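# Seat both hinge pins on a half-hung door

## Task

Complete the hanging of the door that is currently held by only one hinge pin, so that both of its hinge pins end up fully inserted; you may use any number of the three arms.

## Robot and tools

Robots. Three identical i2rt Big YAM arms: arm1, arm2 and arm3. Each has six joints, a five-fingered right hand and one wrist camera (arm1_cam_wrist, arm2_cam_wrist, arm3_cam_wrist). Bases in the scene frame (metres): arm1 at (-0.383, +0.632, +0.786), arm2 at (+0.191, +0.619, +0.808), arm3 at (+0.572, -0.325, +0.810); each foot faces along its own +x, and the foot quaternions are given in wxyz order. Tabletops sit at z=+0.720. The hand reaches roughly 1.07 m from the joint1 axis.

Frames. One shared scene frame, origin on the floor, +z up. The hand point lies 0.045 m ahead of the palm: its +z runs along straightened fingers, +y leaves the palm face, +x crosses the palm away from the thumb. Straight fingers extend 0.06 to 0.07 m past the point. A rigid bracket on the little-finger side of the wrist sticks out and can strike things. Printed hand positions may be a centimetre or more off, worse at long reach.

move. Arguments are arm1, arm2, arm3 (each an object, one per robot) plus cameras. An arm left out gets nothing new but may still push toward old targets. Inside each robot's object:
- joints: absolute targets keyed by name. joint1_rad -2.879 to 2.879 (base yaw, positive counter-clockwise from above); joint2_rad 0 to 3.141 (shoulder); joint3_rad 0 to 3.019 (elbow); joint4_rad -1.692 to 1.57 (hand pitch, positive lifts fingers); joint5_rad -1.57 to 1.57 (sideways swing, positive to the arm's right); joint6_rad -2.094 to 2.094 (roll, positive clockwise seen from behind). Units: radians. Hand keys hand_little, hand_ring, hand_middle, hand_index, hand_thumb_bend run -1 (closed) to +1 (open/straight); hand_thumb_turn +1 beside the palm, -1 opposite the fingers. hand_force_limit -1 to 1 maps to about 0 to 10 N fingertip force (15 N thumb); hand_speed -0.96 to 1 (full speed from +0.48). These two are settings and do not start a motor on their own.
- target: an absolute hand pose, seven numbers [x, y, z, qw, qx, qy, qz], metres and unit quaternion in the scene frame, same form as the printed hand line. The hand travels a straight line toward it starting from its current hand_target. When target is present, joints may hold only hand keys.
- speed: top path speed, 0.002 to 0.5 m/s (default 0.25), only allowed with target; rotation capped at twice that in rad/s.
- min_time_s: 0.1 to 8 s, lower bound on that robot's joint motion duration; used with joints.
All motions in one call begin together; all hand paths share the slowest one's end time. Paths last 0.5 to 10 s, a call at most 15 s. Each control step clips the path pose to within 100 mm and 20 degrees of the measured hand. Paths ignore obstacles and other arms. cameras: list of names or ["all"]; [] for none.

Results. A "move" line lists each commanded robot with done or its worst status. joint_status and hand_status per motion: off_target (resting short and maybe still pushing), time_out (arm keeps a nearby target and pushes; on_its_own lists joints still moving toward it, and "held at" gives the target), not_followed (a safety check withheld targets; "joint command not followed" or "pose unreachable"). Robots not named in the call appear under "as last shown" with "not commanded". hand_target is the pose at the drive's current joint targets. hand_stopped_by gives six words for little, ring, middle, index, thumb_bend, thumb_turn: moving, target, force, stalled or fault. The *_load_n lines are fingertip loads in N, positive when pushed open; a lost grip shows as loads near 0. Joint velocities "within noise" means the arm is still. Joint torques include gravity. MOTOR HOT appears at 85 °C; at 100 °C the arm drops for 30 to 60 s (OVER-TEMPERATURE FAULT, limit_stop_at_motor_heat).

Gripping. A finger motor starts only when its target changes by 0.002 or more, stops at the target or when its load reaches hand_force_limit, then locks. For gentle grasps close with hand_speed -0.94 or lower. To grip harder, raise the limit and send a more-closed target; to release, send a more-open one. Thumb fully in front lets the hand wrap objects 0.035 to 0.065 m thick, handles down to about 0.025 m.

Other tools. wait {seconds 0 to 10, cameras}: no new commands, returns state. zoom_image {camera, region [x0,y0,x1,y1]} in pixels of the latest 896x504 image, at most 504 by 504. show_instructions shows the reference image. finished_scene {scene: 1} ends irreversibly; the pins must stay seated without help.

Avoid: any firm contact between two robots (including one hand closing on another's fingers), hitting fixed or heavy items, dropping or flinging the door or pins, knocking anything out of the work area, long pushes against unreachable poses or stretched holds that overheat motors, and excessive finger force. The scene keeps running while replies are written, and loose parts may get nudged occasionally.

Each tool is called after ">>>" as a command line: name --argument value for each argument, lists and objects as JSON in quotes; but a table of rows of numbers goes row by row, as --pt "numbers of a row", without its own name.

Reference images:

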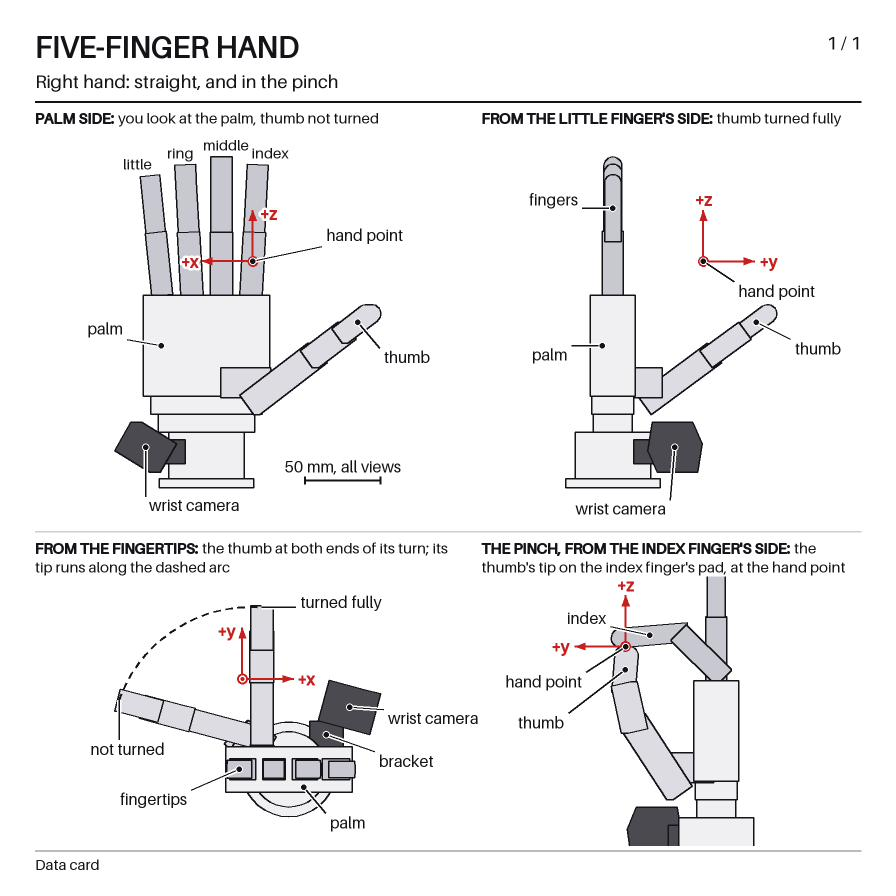

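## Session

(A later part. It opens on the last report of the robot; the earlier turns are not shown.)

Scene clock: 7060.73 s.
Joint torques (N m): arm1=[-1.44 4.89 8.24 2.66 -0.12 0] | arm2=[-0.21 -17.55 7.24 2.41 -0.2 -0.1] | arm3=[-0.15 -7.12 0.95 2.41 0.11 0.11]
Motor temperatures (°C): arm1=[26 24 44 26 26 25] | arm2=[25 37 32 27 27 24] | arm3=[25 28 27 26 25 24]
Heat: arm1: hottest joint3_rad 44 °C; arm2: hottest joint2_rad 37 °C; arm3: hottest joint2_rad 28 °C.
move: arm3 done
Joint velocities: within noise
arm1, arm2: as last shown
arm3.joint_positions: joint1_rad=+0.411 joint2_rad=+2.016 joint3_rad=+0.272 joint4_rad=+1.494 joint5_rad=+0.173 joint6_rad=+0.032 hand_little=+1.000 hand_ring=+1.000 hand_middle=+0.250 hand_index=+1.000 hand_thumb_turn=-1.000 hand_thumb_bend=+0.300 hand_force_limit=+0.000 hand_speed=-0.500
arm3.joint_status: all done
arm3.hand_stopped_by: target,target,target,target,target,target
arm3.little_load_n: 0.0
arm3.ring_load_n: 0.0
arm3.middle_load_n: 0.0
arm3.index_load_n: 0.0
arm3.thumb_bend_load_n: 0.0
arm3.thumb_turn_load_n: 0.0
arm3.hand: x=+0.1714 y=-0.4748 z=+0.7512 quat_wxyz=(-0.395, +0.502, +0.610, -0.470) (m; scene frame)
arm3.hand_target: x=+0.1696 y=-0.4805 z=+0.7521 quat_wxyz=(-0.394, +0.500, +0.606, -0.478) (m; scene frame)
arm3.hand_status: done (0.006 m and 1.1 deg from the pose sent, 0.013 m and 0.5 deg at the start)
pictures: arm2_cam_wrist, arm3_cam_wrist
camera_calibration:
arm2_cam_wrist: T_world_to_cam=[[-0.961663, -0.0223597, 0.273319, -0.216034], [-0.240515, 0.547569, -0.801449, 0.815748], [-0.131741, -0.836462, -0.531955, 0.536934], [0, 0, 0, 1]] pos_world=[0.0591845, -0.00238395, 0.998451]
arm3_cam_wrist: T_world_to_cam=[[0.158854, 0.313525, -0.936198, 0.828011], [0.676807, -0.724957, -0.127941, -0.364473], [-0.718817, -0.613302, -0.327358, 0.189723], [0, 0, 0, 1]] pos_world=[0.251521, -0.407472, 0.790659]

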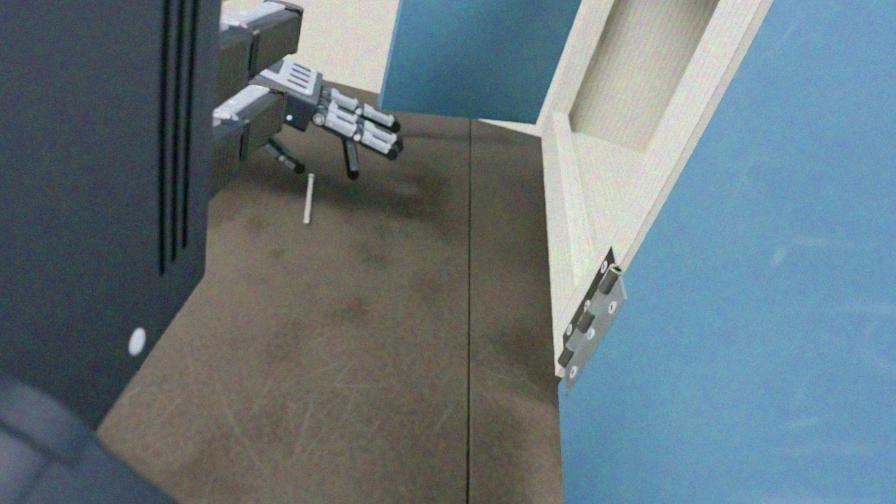

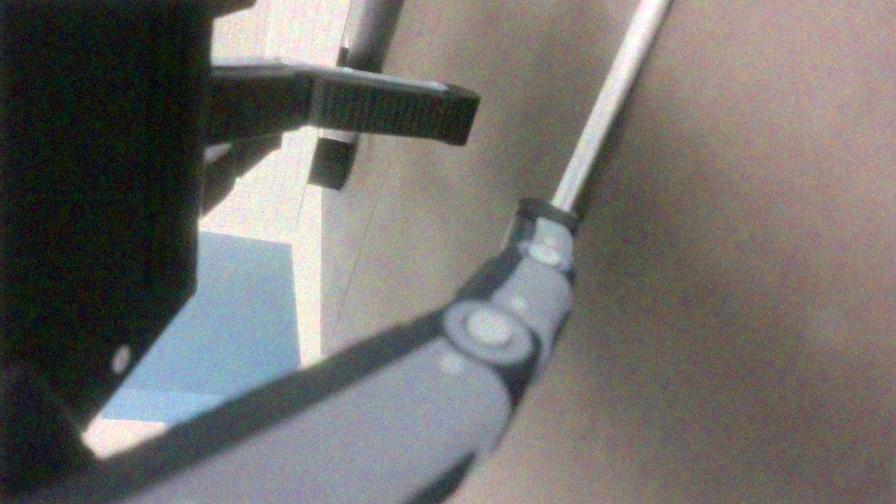

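>>> move --arm3 '{"target": [0.1658, -0.483, 0.7445, 0.3938, -0.4995, -0.6059, 0.4777], "speed": 0.04}' --cameras '["arm2_cam_wrist", "arm3_cam_wrist"]'

>>> zoom_image --camera "arm3_cam_wrist" --region '[420, 120, 660, 300]'

>>> zoom_image --camera "arm2_cam_wrist" --region '[270, 120, 370, 220]'

Scene clock: 7073.37 s.
Joint torques (N m): arm1=[-1.38 4.84 8.24 2.65 -0.12 0] | arm2=[-0.21 -17.49 7.24 2.41 -0.2 -0.09] | arm3=[-0.09 -7.18 0.79 2.4 0.11 0.11]
Motor temperatures (°C): arm1=[26 24 44 26 26 25] | arm2=[25 37 32 27 27 24] | arm3=[25 28 27 26 25 24]
Heat: arm1: hottest joint3_rad 44 °C; arm2: hottest joint2_rad 37 °C; arm3: hottest joint2_rad 28 °C.
move: arm3 done
Joint velocities: within noise
arm1, arm2: as last shown
arm1.ring_load_n: -0.5
arm3.joint_positions: joint1_rad=+0.414 joint2_rad=+2.051 joint3_rad=+0.291 joint4_rad=+1.513 joint5_rad=+0.177 joint6_rad=+0.033 hand_little=+1.000 hand_ring=+1.000 hand_middle=+0.250 hand_index=+1.000 hand_thumb_turn=-1.000 hand_thumb_bend=+0.300 hand_force_limit=+0.000 hand_speed=-0.500
arm3.joint_status: not commanded
arm3.hand_stopped_by: target,target,target,target,target,target
arm3.little_load_n: 0.0
arm3.ring_load_n: 0.0
arm3.middle_load_n: 0.0
arm3.index_load_n: 0.0
arm3.thumb_bend_load_n: 0.0
arm3.thumb_turn_load_n: 0.0
arm3.hand: x=+0.1666 y=-0.4773 z=+0.7450 quat_wxyz=(-0.396, +0.502, +0.609, -0.470) (m; scene frame)
arm3.hand_target: x=+0.1659 y=-0.4829 z=+0.7445 quat_wxyz=(-0.394, +0.500, +0.606, -0.478) (m; scene frame)
arm3.hand_status: done (0.006 m and 0.9 deg from the pose sent, 0.012 m and 1.1 deg at the start)
pictures: arm2_cam_wrist, arm3_cam_wrist
camera_calibration:
arm2_cam_wrist: T_world_to_cam=[[-0.961663, -0.0223597, 0.273319, -0.216034], [-0.240515, 0.547569, -0.801449, 0.815748], [-0.131741, -0.836462, -0.531955, 0.536934], [0, 0, 0, 1]] pos_world=[0.0591845, -0.00238395, 0.998451]
arm3_cam_wrist: T_world_to_cam=[[0.156299, 0.312569, -0.936948, 0.824269], [0.675827, -0.725625, -0.129331, -0.362945], [-0.720298, -0.613, -0.324656, 0.181127], [0, 0, 0, 1]] pos_world=[0.246921, -0.409972, 0.784161]

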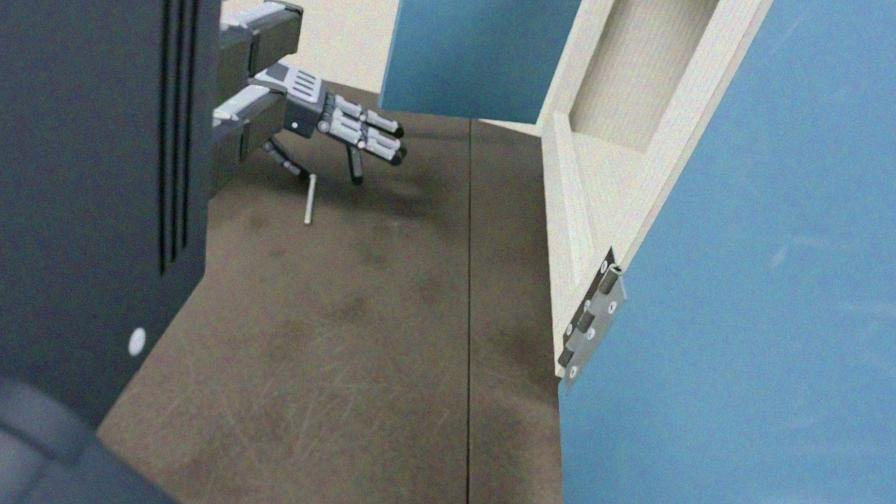

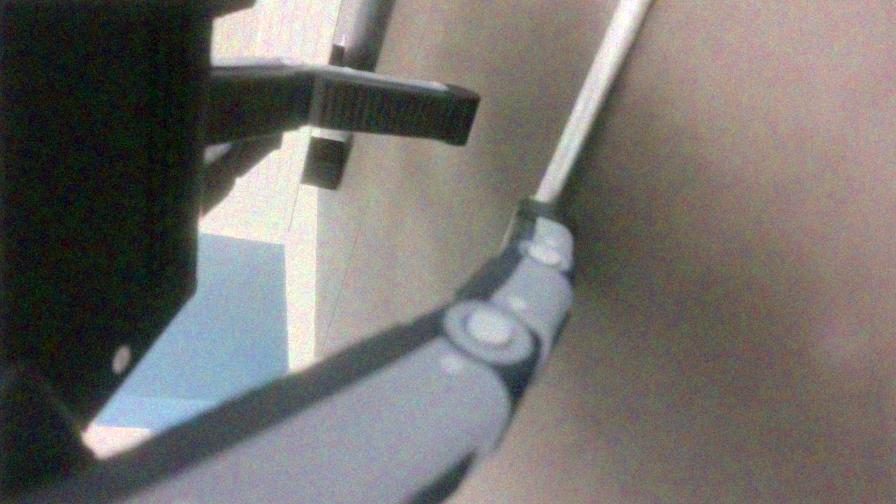

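Scaled by 2.100.

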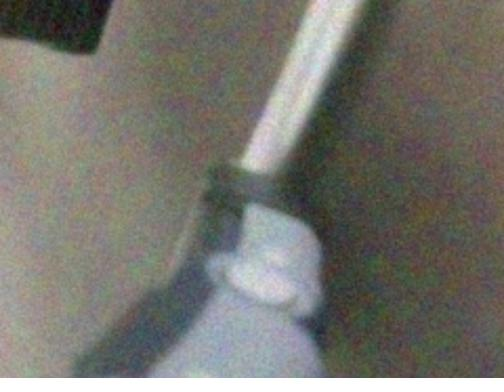

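Scaled by 5.040.

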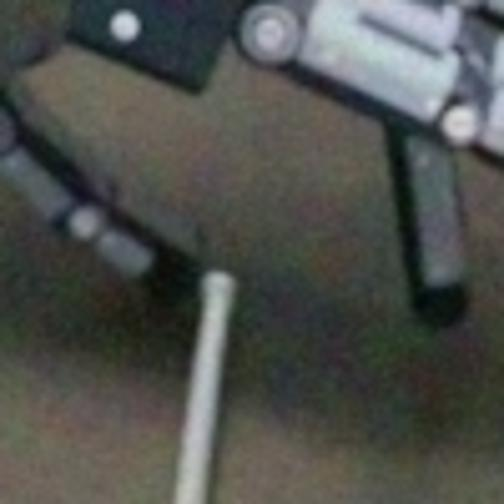

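>>> move --arm3 '{"target": [0.1670, -0.483, 0.7345, 0.3938, -0.4995, -0.6059, 0.4777], "speed": 0.03}' --cameras '["arm2_cam_wrist", "arm3_cam_wrist"]'

>>> zoom_image --camera "arm3_cam_wrist" --region '[420, 120, 660, 300]'

>>> zoom_image --camera "arm2_cam_wrist" --region '[270, 120, 370, 220]'

Scene clock: 7084.23 s.
Joint torques (N m): arm1=[-1.44 4.89 8.27 2.66 -0.12 0.01] | arm2=[-0.21 -17.49 7.25 2.4 -0.2 -0.09] | arm3=[-0.03 -6.53 0.87 1.92 0.08 0.09]
Motor temperatures (°C): arm1=[26 24 44 26 26 25] | arm2=[25 37 32 27 27 24] | arm3=[25 28 27 26 25 24]
Heat: arm1: hottest joint3_rad 44 °C; arm2: hottest joint2_rad 37 °C; arm3: hottest joint2_rad 28 °C.
move: arm3 done
Joint velocities: within noise
arm1.joint_positions: joint1_rad=+0.341 joint2_rad=+0.633 joint3_rad=+1.483 joint4_rad=-1.120 joint5_rad=+0.125 joint6_rad=-1.102 hand_little=+1.000 hand_ring=+1.000 hand_middle=+1.000 hand_index=+1.000 hand_thumb_turn=+1.000 hand_thumb_bend=+1.000 hand_force_limit=+0.000 hand_speed=-0.800
arm1.joint_status: not commanded
arm1.hand_stopped_by: target,target,target,target,target,target
arm1.little_load_n: 0.0
arm1.ring_load_n: 0.0
arm1.middle_load_n: 0.0
arm1.index_load_n: 0.0
arm1.thumb_bend_load_n: 0.0
arm1.thumb_turn_load_n: 0.0
arm1.hand: x=-0.3319 y=+0.3842 z=+1.3607 quat_wxyz=(+0.238, +0.532, -0.590, +0.559) (m; scene frame)
arm1.hand_target: x=-0.3302 y=+0.3853 z=+1.3736 quat_wxyz=(+0.239, +0.526, -0.580, +0.574) (m; scene frame)
arm1.hand_status: not commanded
arm2.joint_positions: joint1_rad=-0.024 joint2_rad=+1.893 joint3_rad=+1.036 joint4_rad=+0.825 joint5_rad=-0.165 joint6_rad=-1.574 hand_little=+1.000 hand_ring=+1.000 hand_middle=+1.000 hand_index=+1.000 hand_thumb_turn=+1.000 hand_thumb_bend=+1.000 hand_force_limit=+0.000 hand_speed=+0.300
arm2.joint_status: not commanded
arm2.hand_stopped_by: target,target,target,target,target,target
arm2.little_load_n: 0.0
arm2.ring_load_n: 0.0
arm2.middle_load_n: 0.0
arm2.index_load_n: 0.0
arm2.thumb_bend_load_n: 0.0
arm2.thumb_turn_load_n: 0.0
arm2.hand: x=+0.0450 y=-0.0990 z=+0.9407 quat_wxyz=(+0.485, +0.507, -0.512, +0.495) (m; scene frame)
arm2.hand_target: x=+0.0401 y=-0.0998 z=+0.9599 quat_wxyz=(+0.500, +0.500, -0.500, +0.500) (m; scene frame)
arm2.hand_status: not commanded
arm3.joint_positions: joint1_rad=+0.414 joint2_rad=+2.084 joint3_rad=+0.296 joint4_rad=+1.553 joint5_rad=+0.179 joint6_rad=+0.036 hand_little=+1.000 hand_ring=+1.000 hand_middle=+0.250 hand_index=+1.000 hand_thumb_turn=-1.000 hand_thumb_bend=+0.300 hand_force_limit=+0.000 hand_speed=-0.500
arm3.joint_status: not commanded
arm3.hand_stopped_by: target,target,target,target,target,target
arm3.little_load_n: 0.0
arm3.ring_load_n: 0.0
arm3.middle_load_n: 0.0
arm3.index_load_n: 0.0
arm3.thumb_bend_load_n: -1.5
arm3.thumb_turn_load_n: -0.5
arm3.hand: x=+0.1657 y=-0.4777 z=+0.7425 quat_wxyz=(-0.398, +0.501, +0.604, -0.475) (m; scene frame)
arm3.hand_target: x=+0.1671 y=-0.4830 z=+0.7348 quat_wxyz=(-0.392, +0.501, +0.608, -0.475) (m; scene frame)
arm3.hand_status: done (0.010 m and 0.6 deg from the pose sent, 0.012 m and 0.9 deg at the start; a joint's target at an end of its range on 21 of 29 steps)
pictures: arm2_cam_wrist, arm3_cam_wrist
camera_calibration:
arm2_cam_wrist: T_world_to_cam=[[-0.961663, -0.0223597, 0.273319, -0.216034], [-0.240515, 0.547569, -0.801449, 0.815748], [-0.131741, -0.836462, -0.531955, 0.536934], [0, 0, 0, 1]] pos_world=[0.0591845, -0.00238395, 0.998451]
arm3_cam_wrist: T_world_to_cam=[[0.146257, 0.30537, -0.940935, 0.823448], [0.672726, -0.728073, -0.13172, -0.361841], [-0.725292, -0.613726, -0.311916, 0.170328], [0, 0, 0, 1]] pos_world=[0.246522, -0.410368, 0.780277]

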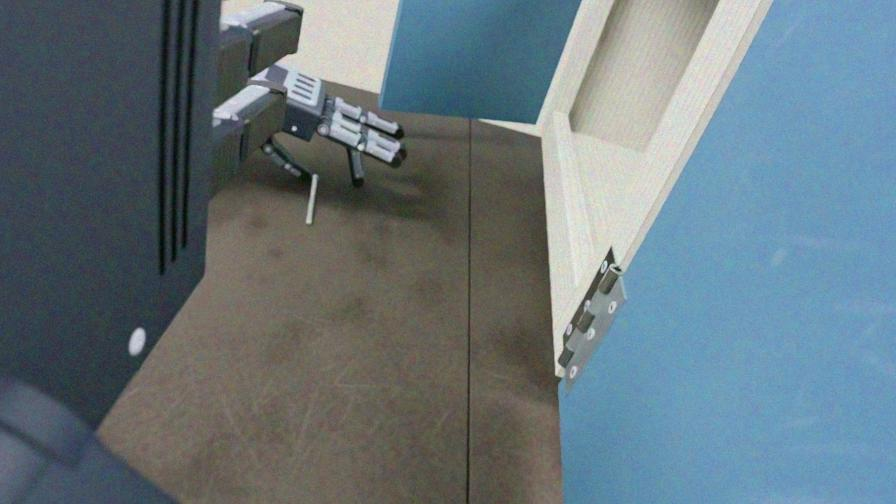

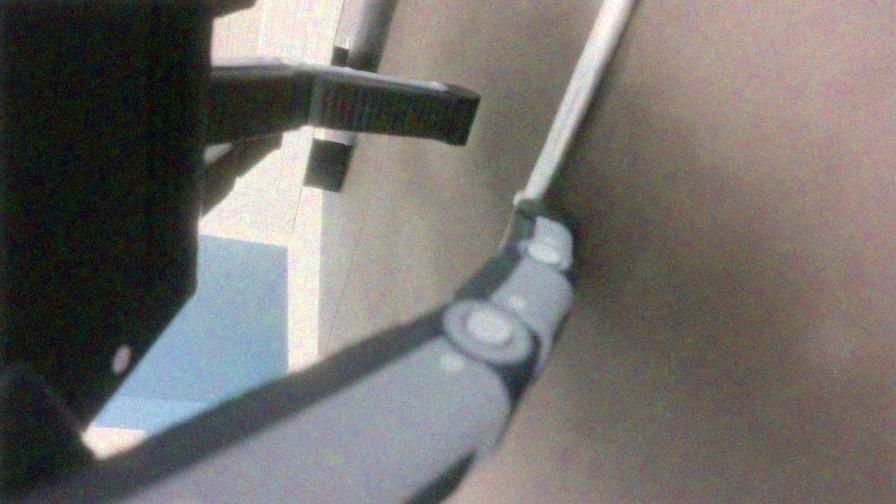

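Scaled by 2.100.

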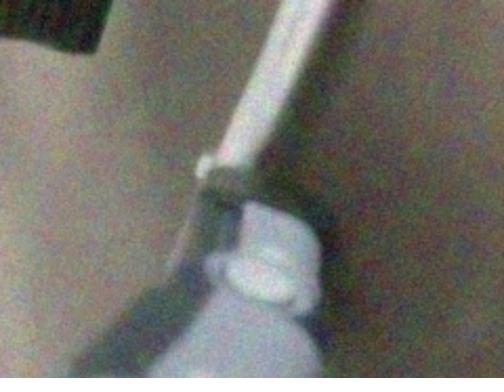

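Scaled by 5.040.

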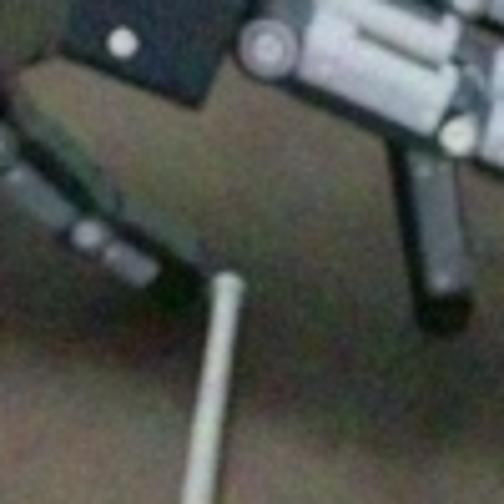

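>>> move --arm3 '{"joints": {"hand_speed": -0.94, "hand_force_limit": -0.5, "hand_middle": -0.4}}' --cameras '["arm2_cam_wrist", "arm3_cam_wrist"]'

>>> zoom_image --camera "arm3_cam_wrist" --region '[420, 120, 660, 300]'

>>> zoom_image --camera "arm2_cam_wrist" --region '[270, 140, 350, 220]'

Scene clock: 7101.37 s.
Joint torques (N m): arm1=[-1.44 4.89 8.27 2.65 -0.12 0] | arm2=[-0.26 -17.55 7.25 2.41 -0.2 -0.09] | arm3=[-0.03 -6.53 0.88 1.89 0.08 0.08]
Motor temperatures (°C): arm1=[26 24 44 26 26 25] | arm2=[25 37 32 27 27 24] | arm3=[25 27 26 26 25 24]
Heat: arm1: hottest joint3_rad 44 °C; arm2: hottest joint2_rad 37 °C; arm3: hottest joint2_rad 27 °C.
move: arm3 off_target
Joint velocities: within noise
arm1, arm2: as last shown
arm3.joint_positions: joint1_rad=+0.414 joint2_rad=+2.084 joint3_rad=+0.296 joint4_rad=+1.553 joint5_rad=+0.179 joint6_rad=+0.037 hand_little=+1.000 hand_ring=+1.000 hand_middle=-0.200 hand_index=+1.000 hand_thumb_turn=-1.000 hand_thumb_bend=+0.300 hand_force_limit=-0.500 hand_speed=-0.940
arm3.joint_status: hand_middle off_target (ended at -0.200, target -0.400); the others done
arm3.hand_stopped_by: target,target,force,target,target,target
arm3.little_load_n: 0.0
arm3.ring_load_n: 0.0
arm3.middle_load_n: 3.0
arm3.index_load_n: 0.0
arm3.thumb_bend_load_n: 0.5
arm3.thumb_turn_load_n: -0.5
arm3.hand: x=+0.1657 y=-0.4778 z=+0.7426 quat_wxyz=(-0.398, +0.501, +0.604, -0.475) (m; scene frame)
arm3.hand_target: x=+0.1671 y=-0.4830 z=+0.7347 quat_wxyz=(-0.392, +0.501, +0.608, -0.475) (m; scene frame)
arm3.hand_status: not commanded
pictures: arm2_cam_wrist, arm3_cam_wrist
camera_calibration:
arm2_cam_wrist: T_world_to_cam=[[-0.961663, -0.0223597, 0.273319, -0.216034], [-0.240515, 0.547569, -0.801449, 0.815748], [-0.131741, -0.836462, -0.531955, 0.536934], [0, 0, 0, 1]] pos_world=[0.0591845, -0.00238395, 0.998451]
arm3_cam_wrist: T_world_to_cam=[[0.146049, 0.304852, -0.941135, 0.823444], [0.672592, -0.728233, -0.131513, -0.362035], [-0.725458, -0.613793, -0.311399, 0.169938], [0, 0, 0, 1]] pos_world=[0.246522, -0.410367, 0.780278]

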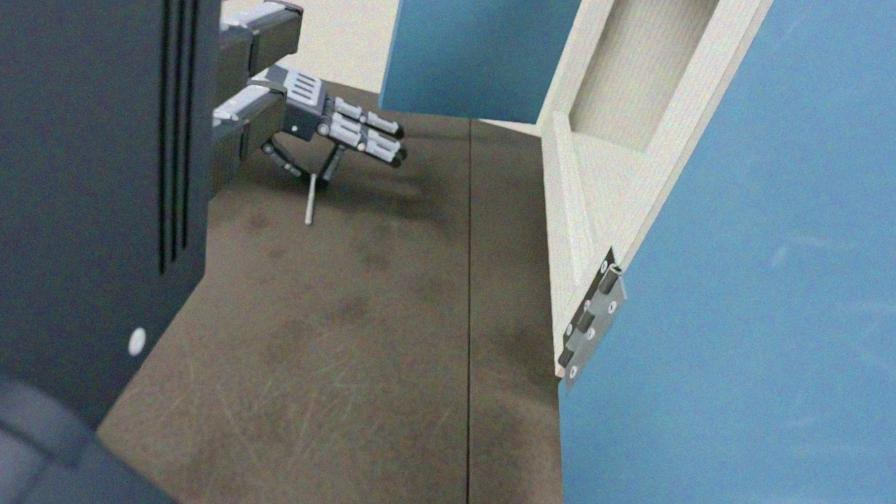

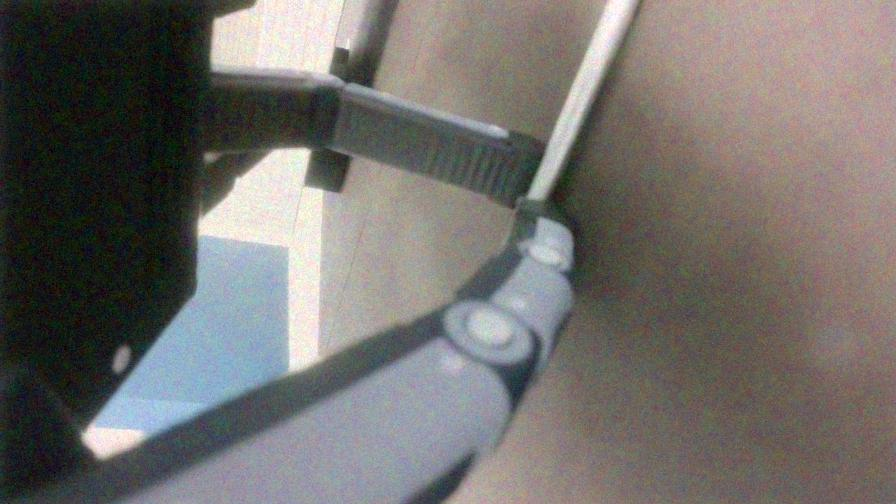

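Scaled by 2.100.

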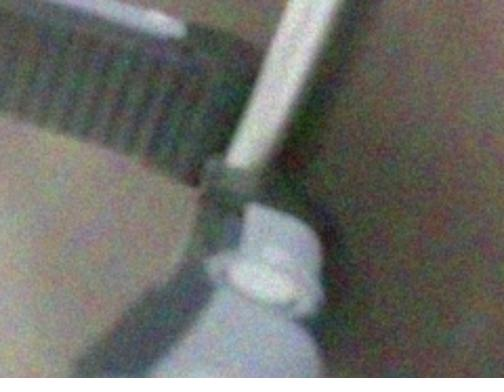

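Scaled by 6.300.

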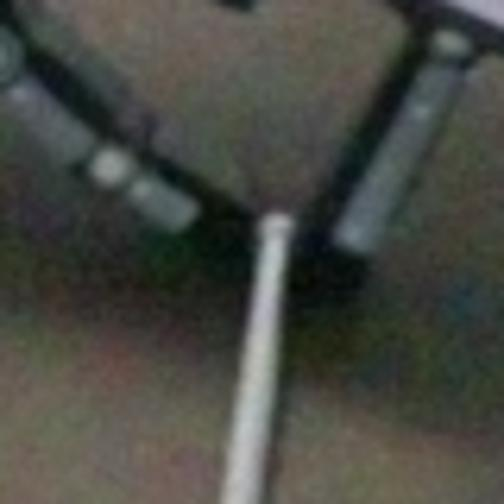

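>>> move --arm3 '{"joints": {"hand_speed": -0.95, "hand_force_limit": 0.0, "hand_middle": -0.42}}' --cameras '[]'

>>> move --arm3 '{"joints": {"hand_speed": -0.95, "hand_force_limit": 0.3, "hand_middle": -0.44}}' --cameras '["arm2_cam_wrist", "arm3_cam_wrist"]'

>>> zoom_image --camera "arm2_cam_wrist" --region '[270, 140, 350, 220]'

Scene clock: 7121.47 s.
Joint torques (N m): arm1=[-1.44 4.89 8.27 2.65 -0.12 0.01] | arm2=[-0.26 -17.55 7.25 2.41 -0.2 -0.1] | arm3=[-0.03 -6.53 0.84 1.88 0.08 0.08]
Motor temperatures (°C): arm1=[26 24 44 26 26 25] | arm2=[25 37 32 27 27 24] | arm3=[25 27 26 26 25 24]
Heat: arm1: hottest joint3_rad 44 °C; arm2: hottest joint2_rad 37 °C; arm3: hottest joint2_rad 27 °C.
move: arm3 off_target
Joint velocities: within noise
arm1, arm2: as last shown
arm1.thumb_turn_load_n: -0.5
arm3.joint_positions: joint1_rad=+0.414 joint2_rad=+2.084 joint3_rad=+0.297 joint4_rad=+1.554 joint5_rad=+0.179 joint6_rad=+0.037 hand_little=+1.000 hand_ring=+1.000 hand_middle=-0.208 hand_index=+1.000 hand_thumb_turn=-1.000 hand_thumb_bend=+0.300 hand_force_limit=+0.000 hand_speed=-0.950
arm3.joint_status: hand_middle off_target (ended at -0.208, target -0.420); the others done
arm3.hand_stopped_by: target,target,force,target,target,target
arm3.little_load_n: 0.0
arm3.ring_load_n: 0.0
arm3.middle_load_n: 5.5
arm3.index_load_n: 0.0
arm3.thumb_bend_load_n: 1.5
arm3.thumb_turn_load_n: -0.5
arm3.hand: x=+0.1654 y=-0.4779 z=+0.7428 quat_wxyz=(-0.398, +0.501, +0.604, -0.476) (m; scene frame)
arm3.hand_target: x=+0.1671 y=-0.4829 z=+0.7348 quat_wxyz=(-0.392, +0.501, +0.608, -0.475) (m; scene frame)
arm3.hand_status: not commanded
pictures: none
No camera images: "cameras" was empty.

Scene clock: 7121.87 s.
Joint torques (N m): arm1=[-1.44 4.84 8.25 2.65 -0.12 0] | arm2=[-0.21 -17.61 7.25 2.43 -0.2 -0.09] | arm3=[-0.03 -6.53 0.85 1.88 0.08 0.08]
Motor temperatures (°C): arm1=[26 24 44 26 26 25] | arm2=[25 37 32 27 27 24] | arm3=[25 27 26 26 25 24]
Heat: arm1: hottest joint3_rad 44 °C; arm2: hottest joint2_rad 37 °C; arm3: hottest joint2_rad 27 °C.
move: arm3 off_target
Joint velocities: within noise
arm1, arm2: as last shown
arm1.thumb_turn_load_n: 0.0
arm3.joint_positions: joint1_rad=+0.414 joint2_rad=+2.084 joint3_rad=+0.297 joint4_rad=+1.554 joint5_rad=+0.179 joint6_rad=+0.037 hand_little=+1.000 hand_ring=+1.000 hand_middle=-0.211 hand_index=+1.000 hand_thumb_turn=-1.000 hand_thumb_bend=+0.301 hand_force_limit=+0.300 hand_speed=-0.950
arm3.joint_status: hand_middle off_target (ended at -0.211, target -0.440); the others done
arm3.hand_stopped_by: target,target,force,target,target,target
arm3.little_load_n: 0.0
arm3.ring_load_n: 0.0
arm3.middle_load_n: 6.0
arm3.index_load_n: 0.0
arm3.thumb_bend_load_n: 2.0
arm3.thumb_turn_load_n: -0.5
arm3.hand: x=+0.1654 y=-0.4779 z=+0.7428 quat_wxyz=(-0.398, +0.501, +0.604, -0.476) (m; scene frame)
arm3.hand_target: x=+0.1671 y=-0.4829 z=+0.7348 quat_wxyz=(-0.392, +0.501, +0.608, -0.475) (m; scene frame)
arm3.hand_status: not commanded
pictures: arm2_cam_wrist, arm3_cam_wrist
camera_calibration:
arm2_cam_wrist: T_world_to_cam=[[-0.961663, -0.0223597, 0.273319, -0.216034], [-0.240515, 0.547569, -0.801449, 0.815748], [-0.131741, -0.836462, -0.531955, 0.536934], [0, 0, 0, 1]] pos_world=[0.0591845, -0.00238395, 0.998451]
arm3_cam_wrist: T_world_to_cam=[[0.145487, 0.304302, -0.9414, 0.823718], [0.672414, -0.728395, -0.131532, -0.361967], [-0.725736, -0.613874, -0.310589, 0.169167], [0, 0, 0, 1]] pos_world=[0.246322, -0.410467, 0.780379]

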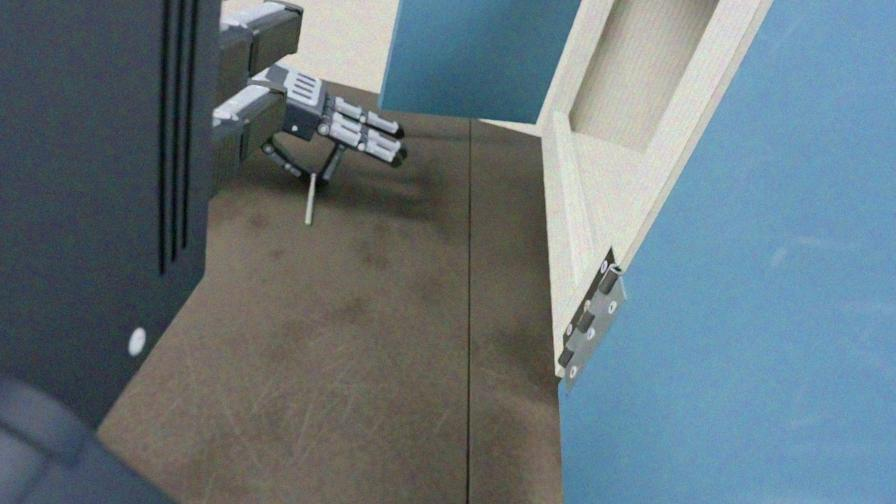

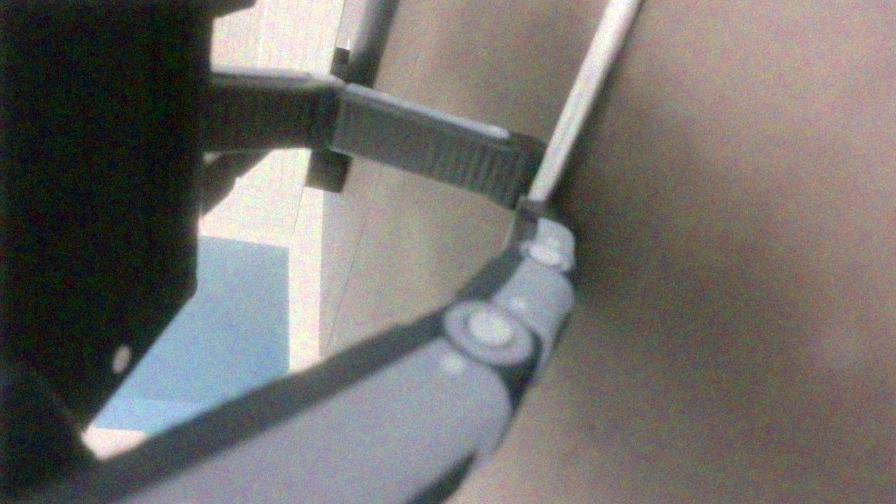

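Scaled by 6.300.

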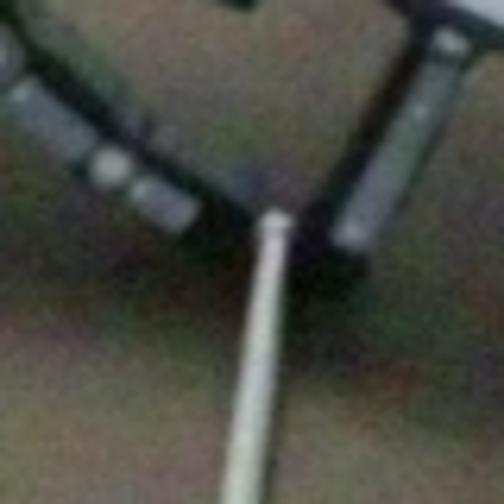

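>>> move --arm3 '{"target": [0.1640, -0.4825, 0.750, 0.3938, -0.4995, -0.6059, 0.4777], "speed": 0.015}' --cameras '["arm2_cam_wrist", "arm3_cam_wrist"]'

>>> zoom_image --camera "arm2_cam_wrist" --region '[270, 140, 350, 220]'

Scene clock: 7134.93 s.
Joint torques (N m): arm1=[-1.49 4.84 8.25 2.65 -0.12 0] | arm2=[-0.26 -17.67 7.24 2.4 -0.2 -0.1] | arm3=[-0.5 -9.93 0.2 1.2 -0.05 0.06]
Motor temperatures (°C): arm1=[26 24 44 26 26 25] | arm2=[25 37 32 27 27 24] | arm3=[25 27 26 26 25 24]
Heat: arm1: hottest joint3_rad 44 °C; arm2: hottest joint2_rad 37 °C; arm3: hottest joint2_rad 27 °C.
move: arm3 done
Joint velocities: within noise
arm1, arm2: as last shown
arm3.joint_positions: joint1_rad=+0.414 joint2_rad=+2.058 joint3_rad=+0.297 joint4_rad=+1.518 joint5_rad=+0.177 joint6_rad=+0.037 hand_little=+1.000 hand_ring=+1.000 hand_middle=-0.211 hand_index=+1.000 hand_thumb_turn=-1.000 hand_thumb_bend=+0.301 hand_force_limit=+0.300 hand_speed=-0.950
arm3.joint_status: not commanded
arm3.hand_stopped_by: target,target,force,target,target,target
arm3.little_load_n: 0.0
arm3.ring_load_n: 0.0
arm3.middle_load_n: 5.5
arm3.index_load_n: 0.0
arm3.thumb_bend_load_n: 4.0
arm3.thumb_turn_load_n: 0.5
arm3.hand: x=+0.1648 y=-0.4786 z=+0.7447 quat_wxyz=(-0.395, +0.502, +0.607, -0.473) (m; scene frame)
arm3.hand_target: x=+0.1640 y=-0.4825 z=+0.7500 quat_wxyz=(-0.394, +0.499, +0.606, -0.478) (m; scene frame)
arm3.hand_status: done (0.007 m and 0.7 deg from the pose sent, 0.009 m and 0.6 deg at the start)
pictures: arm2_cam_wrist, arm3_cam_wrist
camera_calibration:
arm2_cam_wrist: T_world_to_cam=[[-0.961663, -0.0223597, 0.273319, -0.216034], [-0.240515, 0.547569, -0.801449, 0.815748], [-0.131741, -0.836462, -0.531955, 0.536934], [0, 0, 0, 1]] pos_world=[0.0591845, -0.00238395, 0.998451]
arm3_cam_wrist: T_world_to_cam=[[0.153376, 0.307289, -0.939175, 0.824242], [0.675254, -0.726495, -0.127427, -0.364429], [-0.721463, -0.614637, -0.318925, 0.174034], [0, 0, 0, 1]] pos_world=[0.245222, -0.411069, 0.783172]

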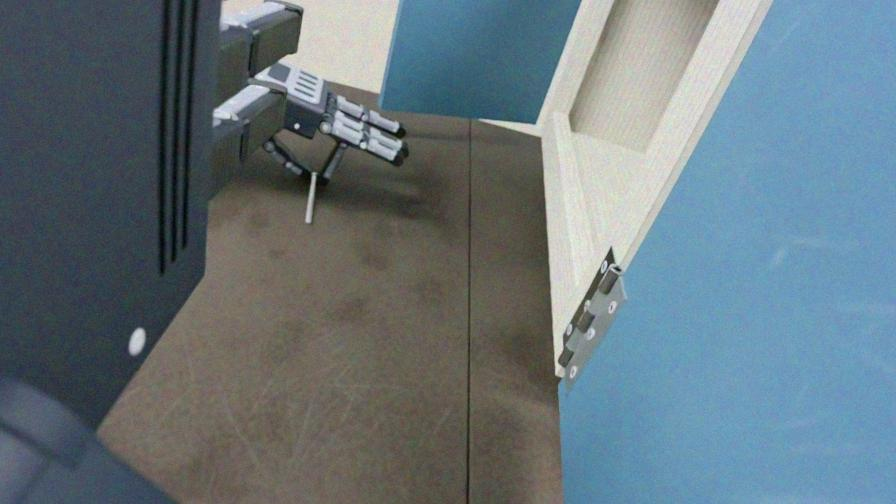

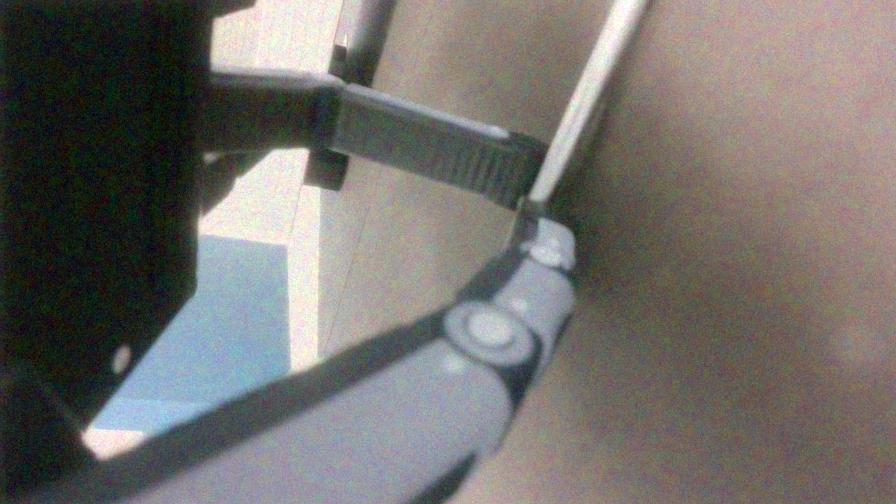

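Scaled by 6.300.

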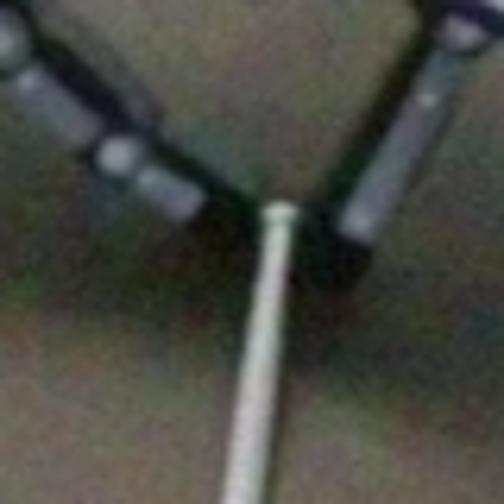

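>>> move --arm3 '{"target": [0.1600, -0.4790, 0.762, 0.3507, -0.5504, -0.5601, 0.5102], "speed": 0.02}' --cameras '["arm2_cam_wrist", "arm3_cam_wrist"]'

>>> zoom_image --camera "arm2_cam_wrist" --region '[260, 130, 360, 230]'

Scene clock: 7188.90 s.
Joint torques (N m): arm1=[-1.44 4.89 8.27 2.65 -0.12 0.01] | arm2=[-0.26 -17.61 7.25 2.41 -0.2 -0.1] | arm3=[-1.79 -9.99 -0.1 1.2 -0.06 0.12]
Motor temperatures (°C): arm1=[26 24 44 26 26 25] | arm2=[25 37 32 27 27 24] | arm3=[25 28 26 26 25 24]
Heat: arm1: hottest joint3_rad 44 °C; arm2: hottest joint2_rad 37 °C; arm3: hottest joint2_rad 28 °C.
move: arm3 done
Joint velocities: within noise
arm1, arm2: as last shown
arm3.joint_positions: joint1_rad=+0.377 joint2_rad=+2.027 joint3_rad=+0.297 joint4_rad=+1.495 joint5_rad=+0.124 joint6_rad=+0.193 hand_little=+1.000 hand_ring=+1.000 hand_middle=-0.211 hand_index=+1.000 hand_thumb_turn=-1.000 hand_thumb_bend=+0.301 hand_force_limit=+0.300 hand_speed=-0.950
arm3.joint_status: not commanded
arm3.hand_stopped_by: target,target,force,target,target,target
arm3.little_load_n: 0.0
arm3.ring_load_n: 0.0
arm3.middle_load_n: 6.0
arm3.index_load_n: 0.0
arm3.thumb_bend_load_n: 3.5
arm3.thumb_turn_load_n: 0.5
arm3.hand: x=+0.1605 y=-0.4831 z=+0.7572 quat_wxyz=(-0.351, +0.546, +0.566, -0.510) (m; scene frame)
arm3.hand_target: x=+0.1600 y=-0.4790 z=+0.7619 quat_wxyz=(-0.351, +0.550, +0.560, -0.510) (m; scene frame)
arm3.hand_status: done (0.006 m and 0.8 deg from the pose sent, 0.018 m and 10.2 deg at the start)
pictures: arm2_cam_wrist, arm3_cam_wrist
camera_calibration:
arm2_cam_wrist: T_world_to_cam=[[-0.961663, -0.0223597, 0.273319, -0.216034], [-0.240515, 0.547569, -0.801449, 0.815748], [-0.131741, -0.836462, -0.531955, 0.536934], [0, 0, 0, 1]] pos_world=[0.0591845, -0.00238395, 0.998451]
arm3_cam_wrist: T_world_to_cam=[[0.183423, 0.147562, -0.971896, 0.780842], [0.659761, -0.751403, 0.0104301, -0.477128], [-0.728746, -0.643132, -0.23518, 0.0960529], [0, 0, 0, 1]] pos_world=[0.241564, -0.411963, 0.786463]

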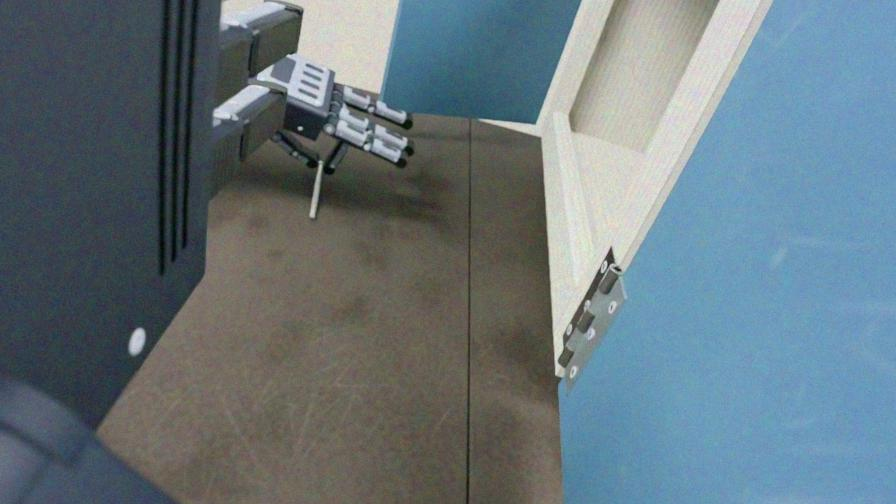

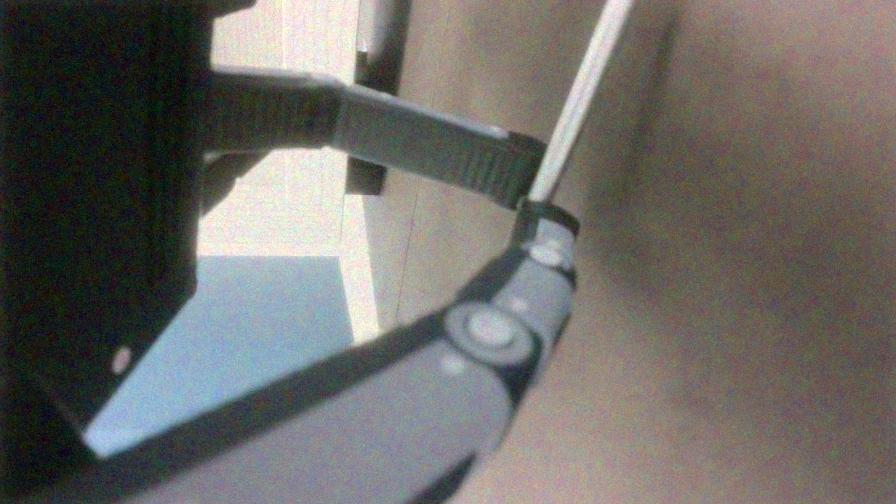

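Scaled by 5.040.

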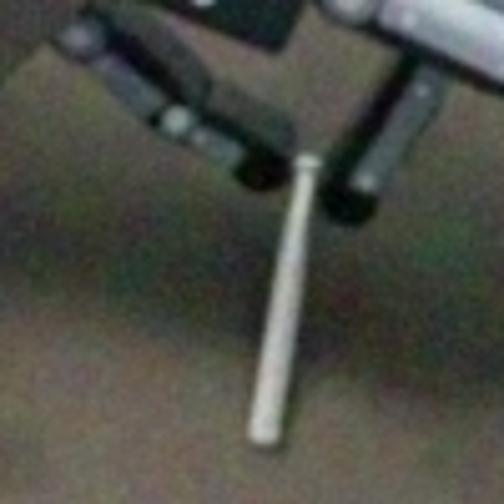

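>>> move --arm3 '{"target": [0.1555, -0.4690, 0.7795, 0.3048, -0.5971, -0.5100, 0.5388], "speed": 0.02}' --cameras '["arm2_cam_wrist", "arm3_cam_wrist"]'

>>> zoom_image --camera "arm2_cam_wrist" --region '[260, 120, 360, 220]'

Scene clock: 7200.83 s.
Joint torques (N m): arm1=[-1.44 4.84 8.27 2.65 -0.13 0.01] | arm2=[-0.26 -17.49 7.23 2.41 -0.2 -0.09] | arm3=[-1.79 -9.7 0.13 1.21 -0.08 0.12]
Motor temperatures (°C): arm1=[26 24 44 26 26 25] | arm2=[25 37 32 27 27 24] | arm3=[25 28 26 26 25 24]
Heat: arm1: hottest joint3_rad 44 °C; arm2: hottest joint2_rad 37 °C; arm3: hottest joint2_rad 28 °C.
move: arm3 done
Joint velocities: within noise
arm1, arm2: as last shown
arm3.joint_positions: joint1_rad=+0.303 joint2_rad=+1.971 joint3_rad=+0.287 joint4_rad=+1.451 joint5_rad=+0.052 joint6_rad=+0.350 hand_little=+1.000 hand_ring=+1.000 hand_middle=-0.211 hand_index=+1.000 hand_thumb_turn=-1.000 hand_thumb_bend=+0.301 hand_force_limit=+0.300 hand_speed=-0.950
arm3.joint_status: not commanded
arm3.hand_stopped_by: target,target,force,target,target,target
arm3.little_load_n: 0.0
arm3.ring_load_n: -0.5
arm3.middle_load_n: 5.5
arm3.index_load_n: 0.0
arm3.thumb_bend_load_n: 3.5
arm3.thumb_turn_load_n: 0.0
arm3.hand: x=+0.1549 y=-0.4734 z=+0.7752 quat_wxyz=(-0.305, +0.592, +0.516, -0.539) (m; scene frame)
arm3.hand_target: x=+0.1554 y=-0.4691 z=+0.7794 quat_wxyz=(-0.305, +0.597, +0.510, -0.539) (m; scene frame)
arm3.hand_status: done (0.006 m and 0.8 deg from the pose sent, 0.027 m and 10.7 deg at the start)
pictures: arm2_cam_wrist, arm3_cam_wrist
camera_calibration:
arm2_cam_wrist: T_world_to_cam=[[-0.961663, -0.0223597, 0.273319, -0.216034], [-0.240515, 0.547569, -0.801449, 0.815748], [-0.131741, -0.836462, -0.531955, 0.536934], [0, 0, 0, 1]] pos_world=[0.0591845, -0.00238395, 0.998451]
arm3_cam_wrist: T_world_to_cam=[[0.217563, -0.0234215, -0.975765, 0.714645], [0.626071, -0.763607, 0.157922, -0.581268], [-0.7488, -0.645256, -0.151469, 0.0397061], [0, 0, 0, 1]] pos_world=[0.238166, -0.401501, 0.795135]

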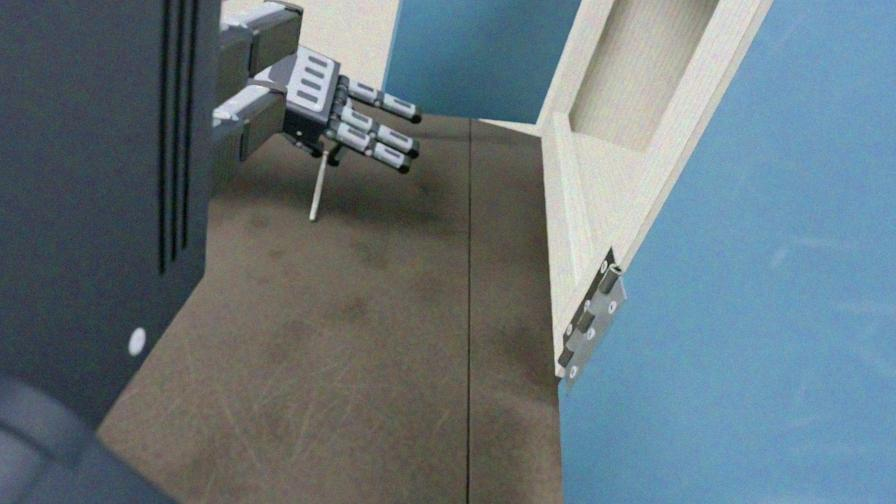

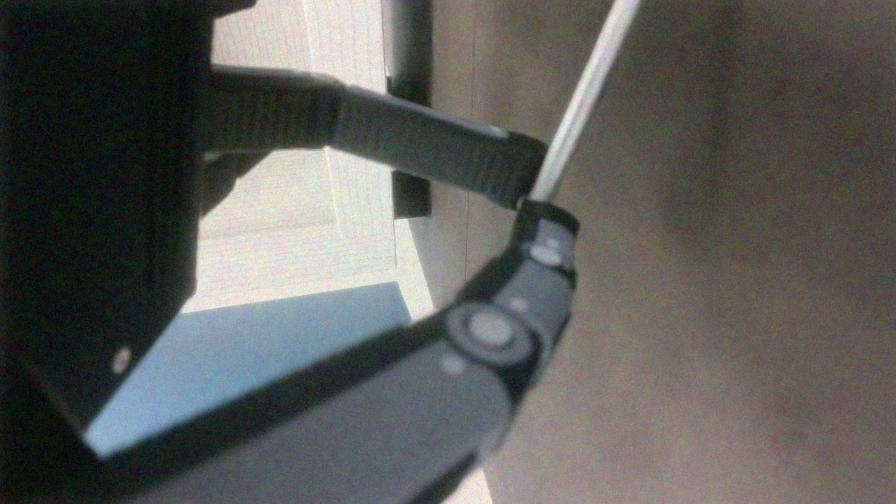

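Scaled by 5.040.

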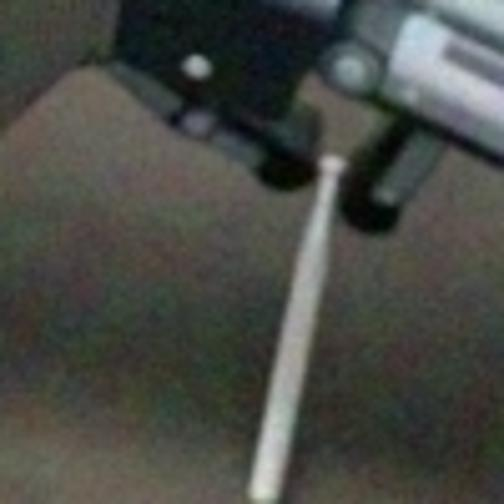

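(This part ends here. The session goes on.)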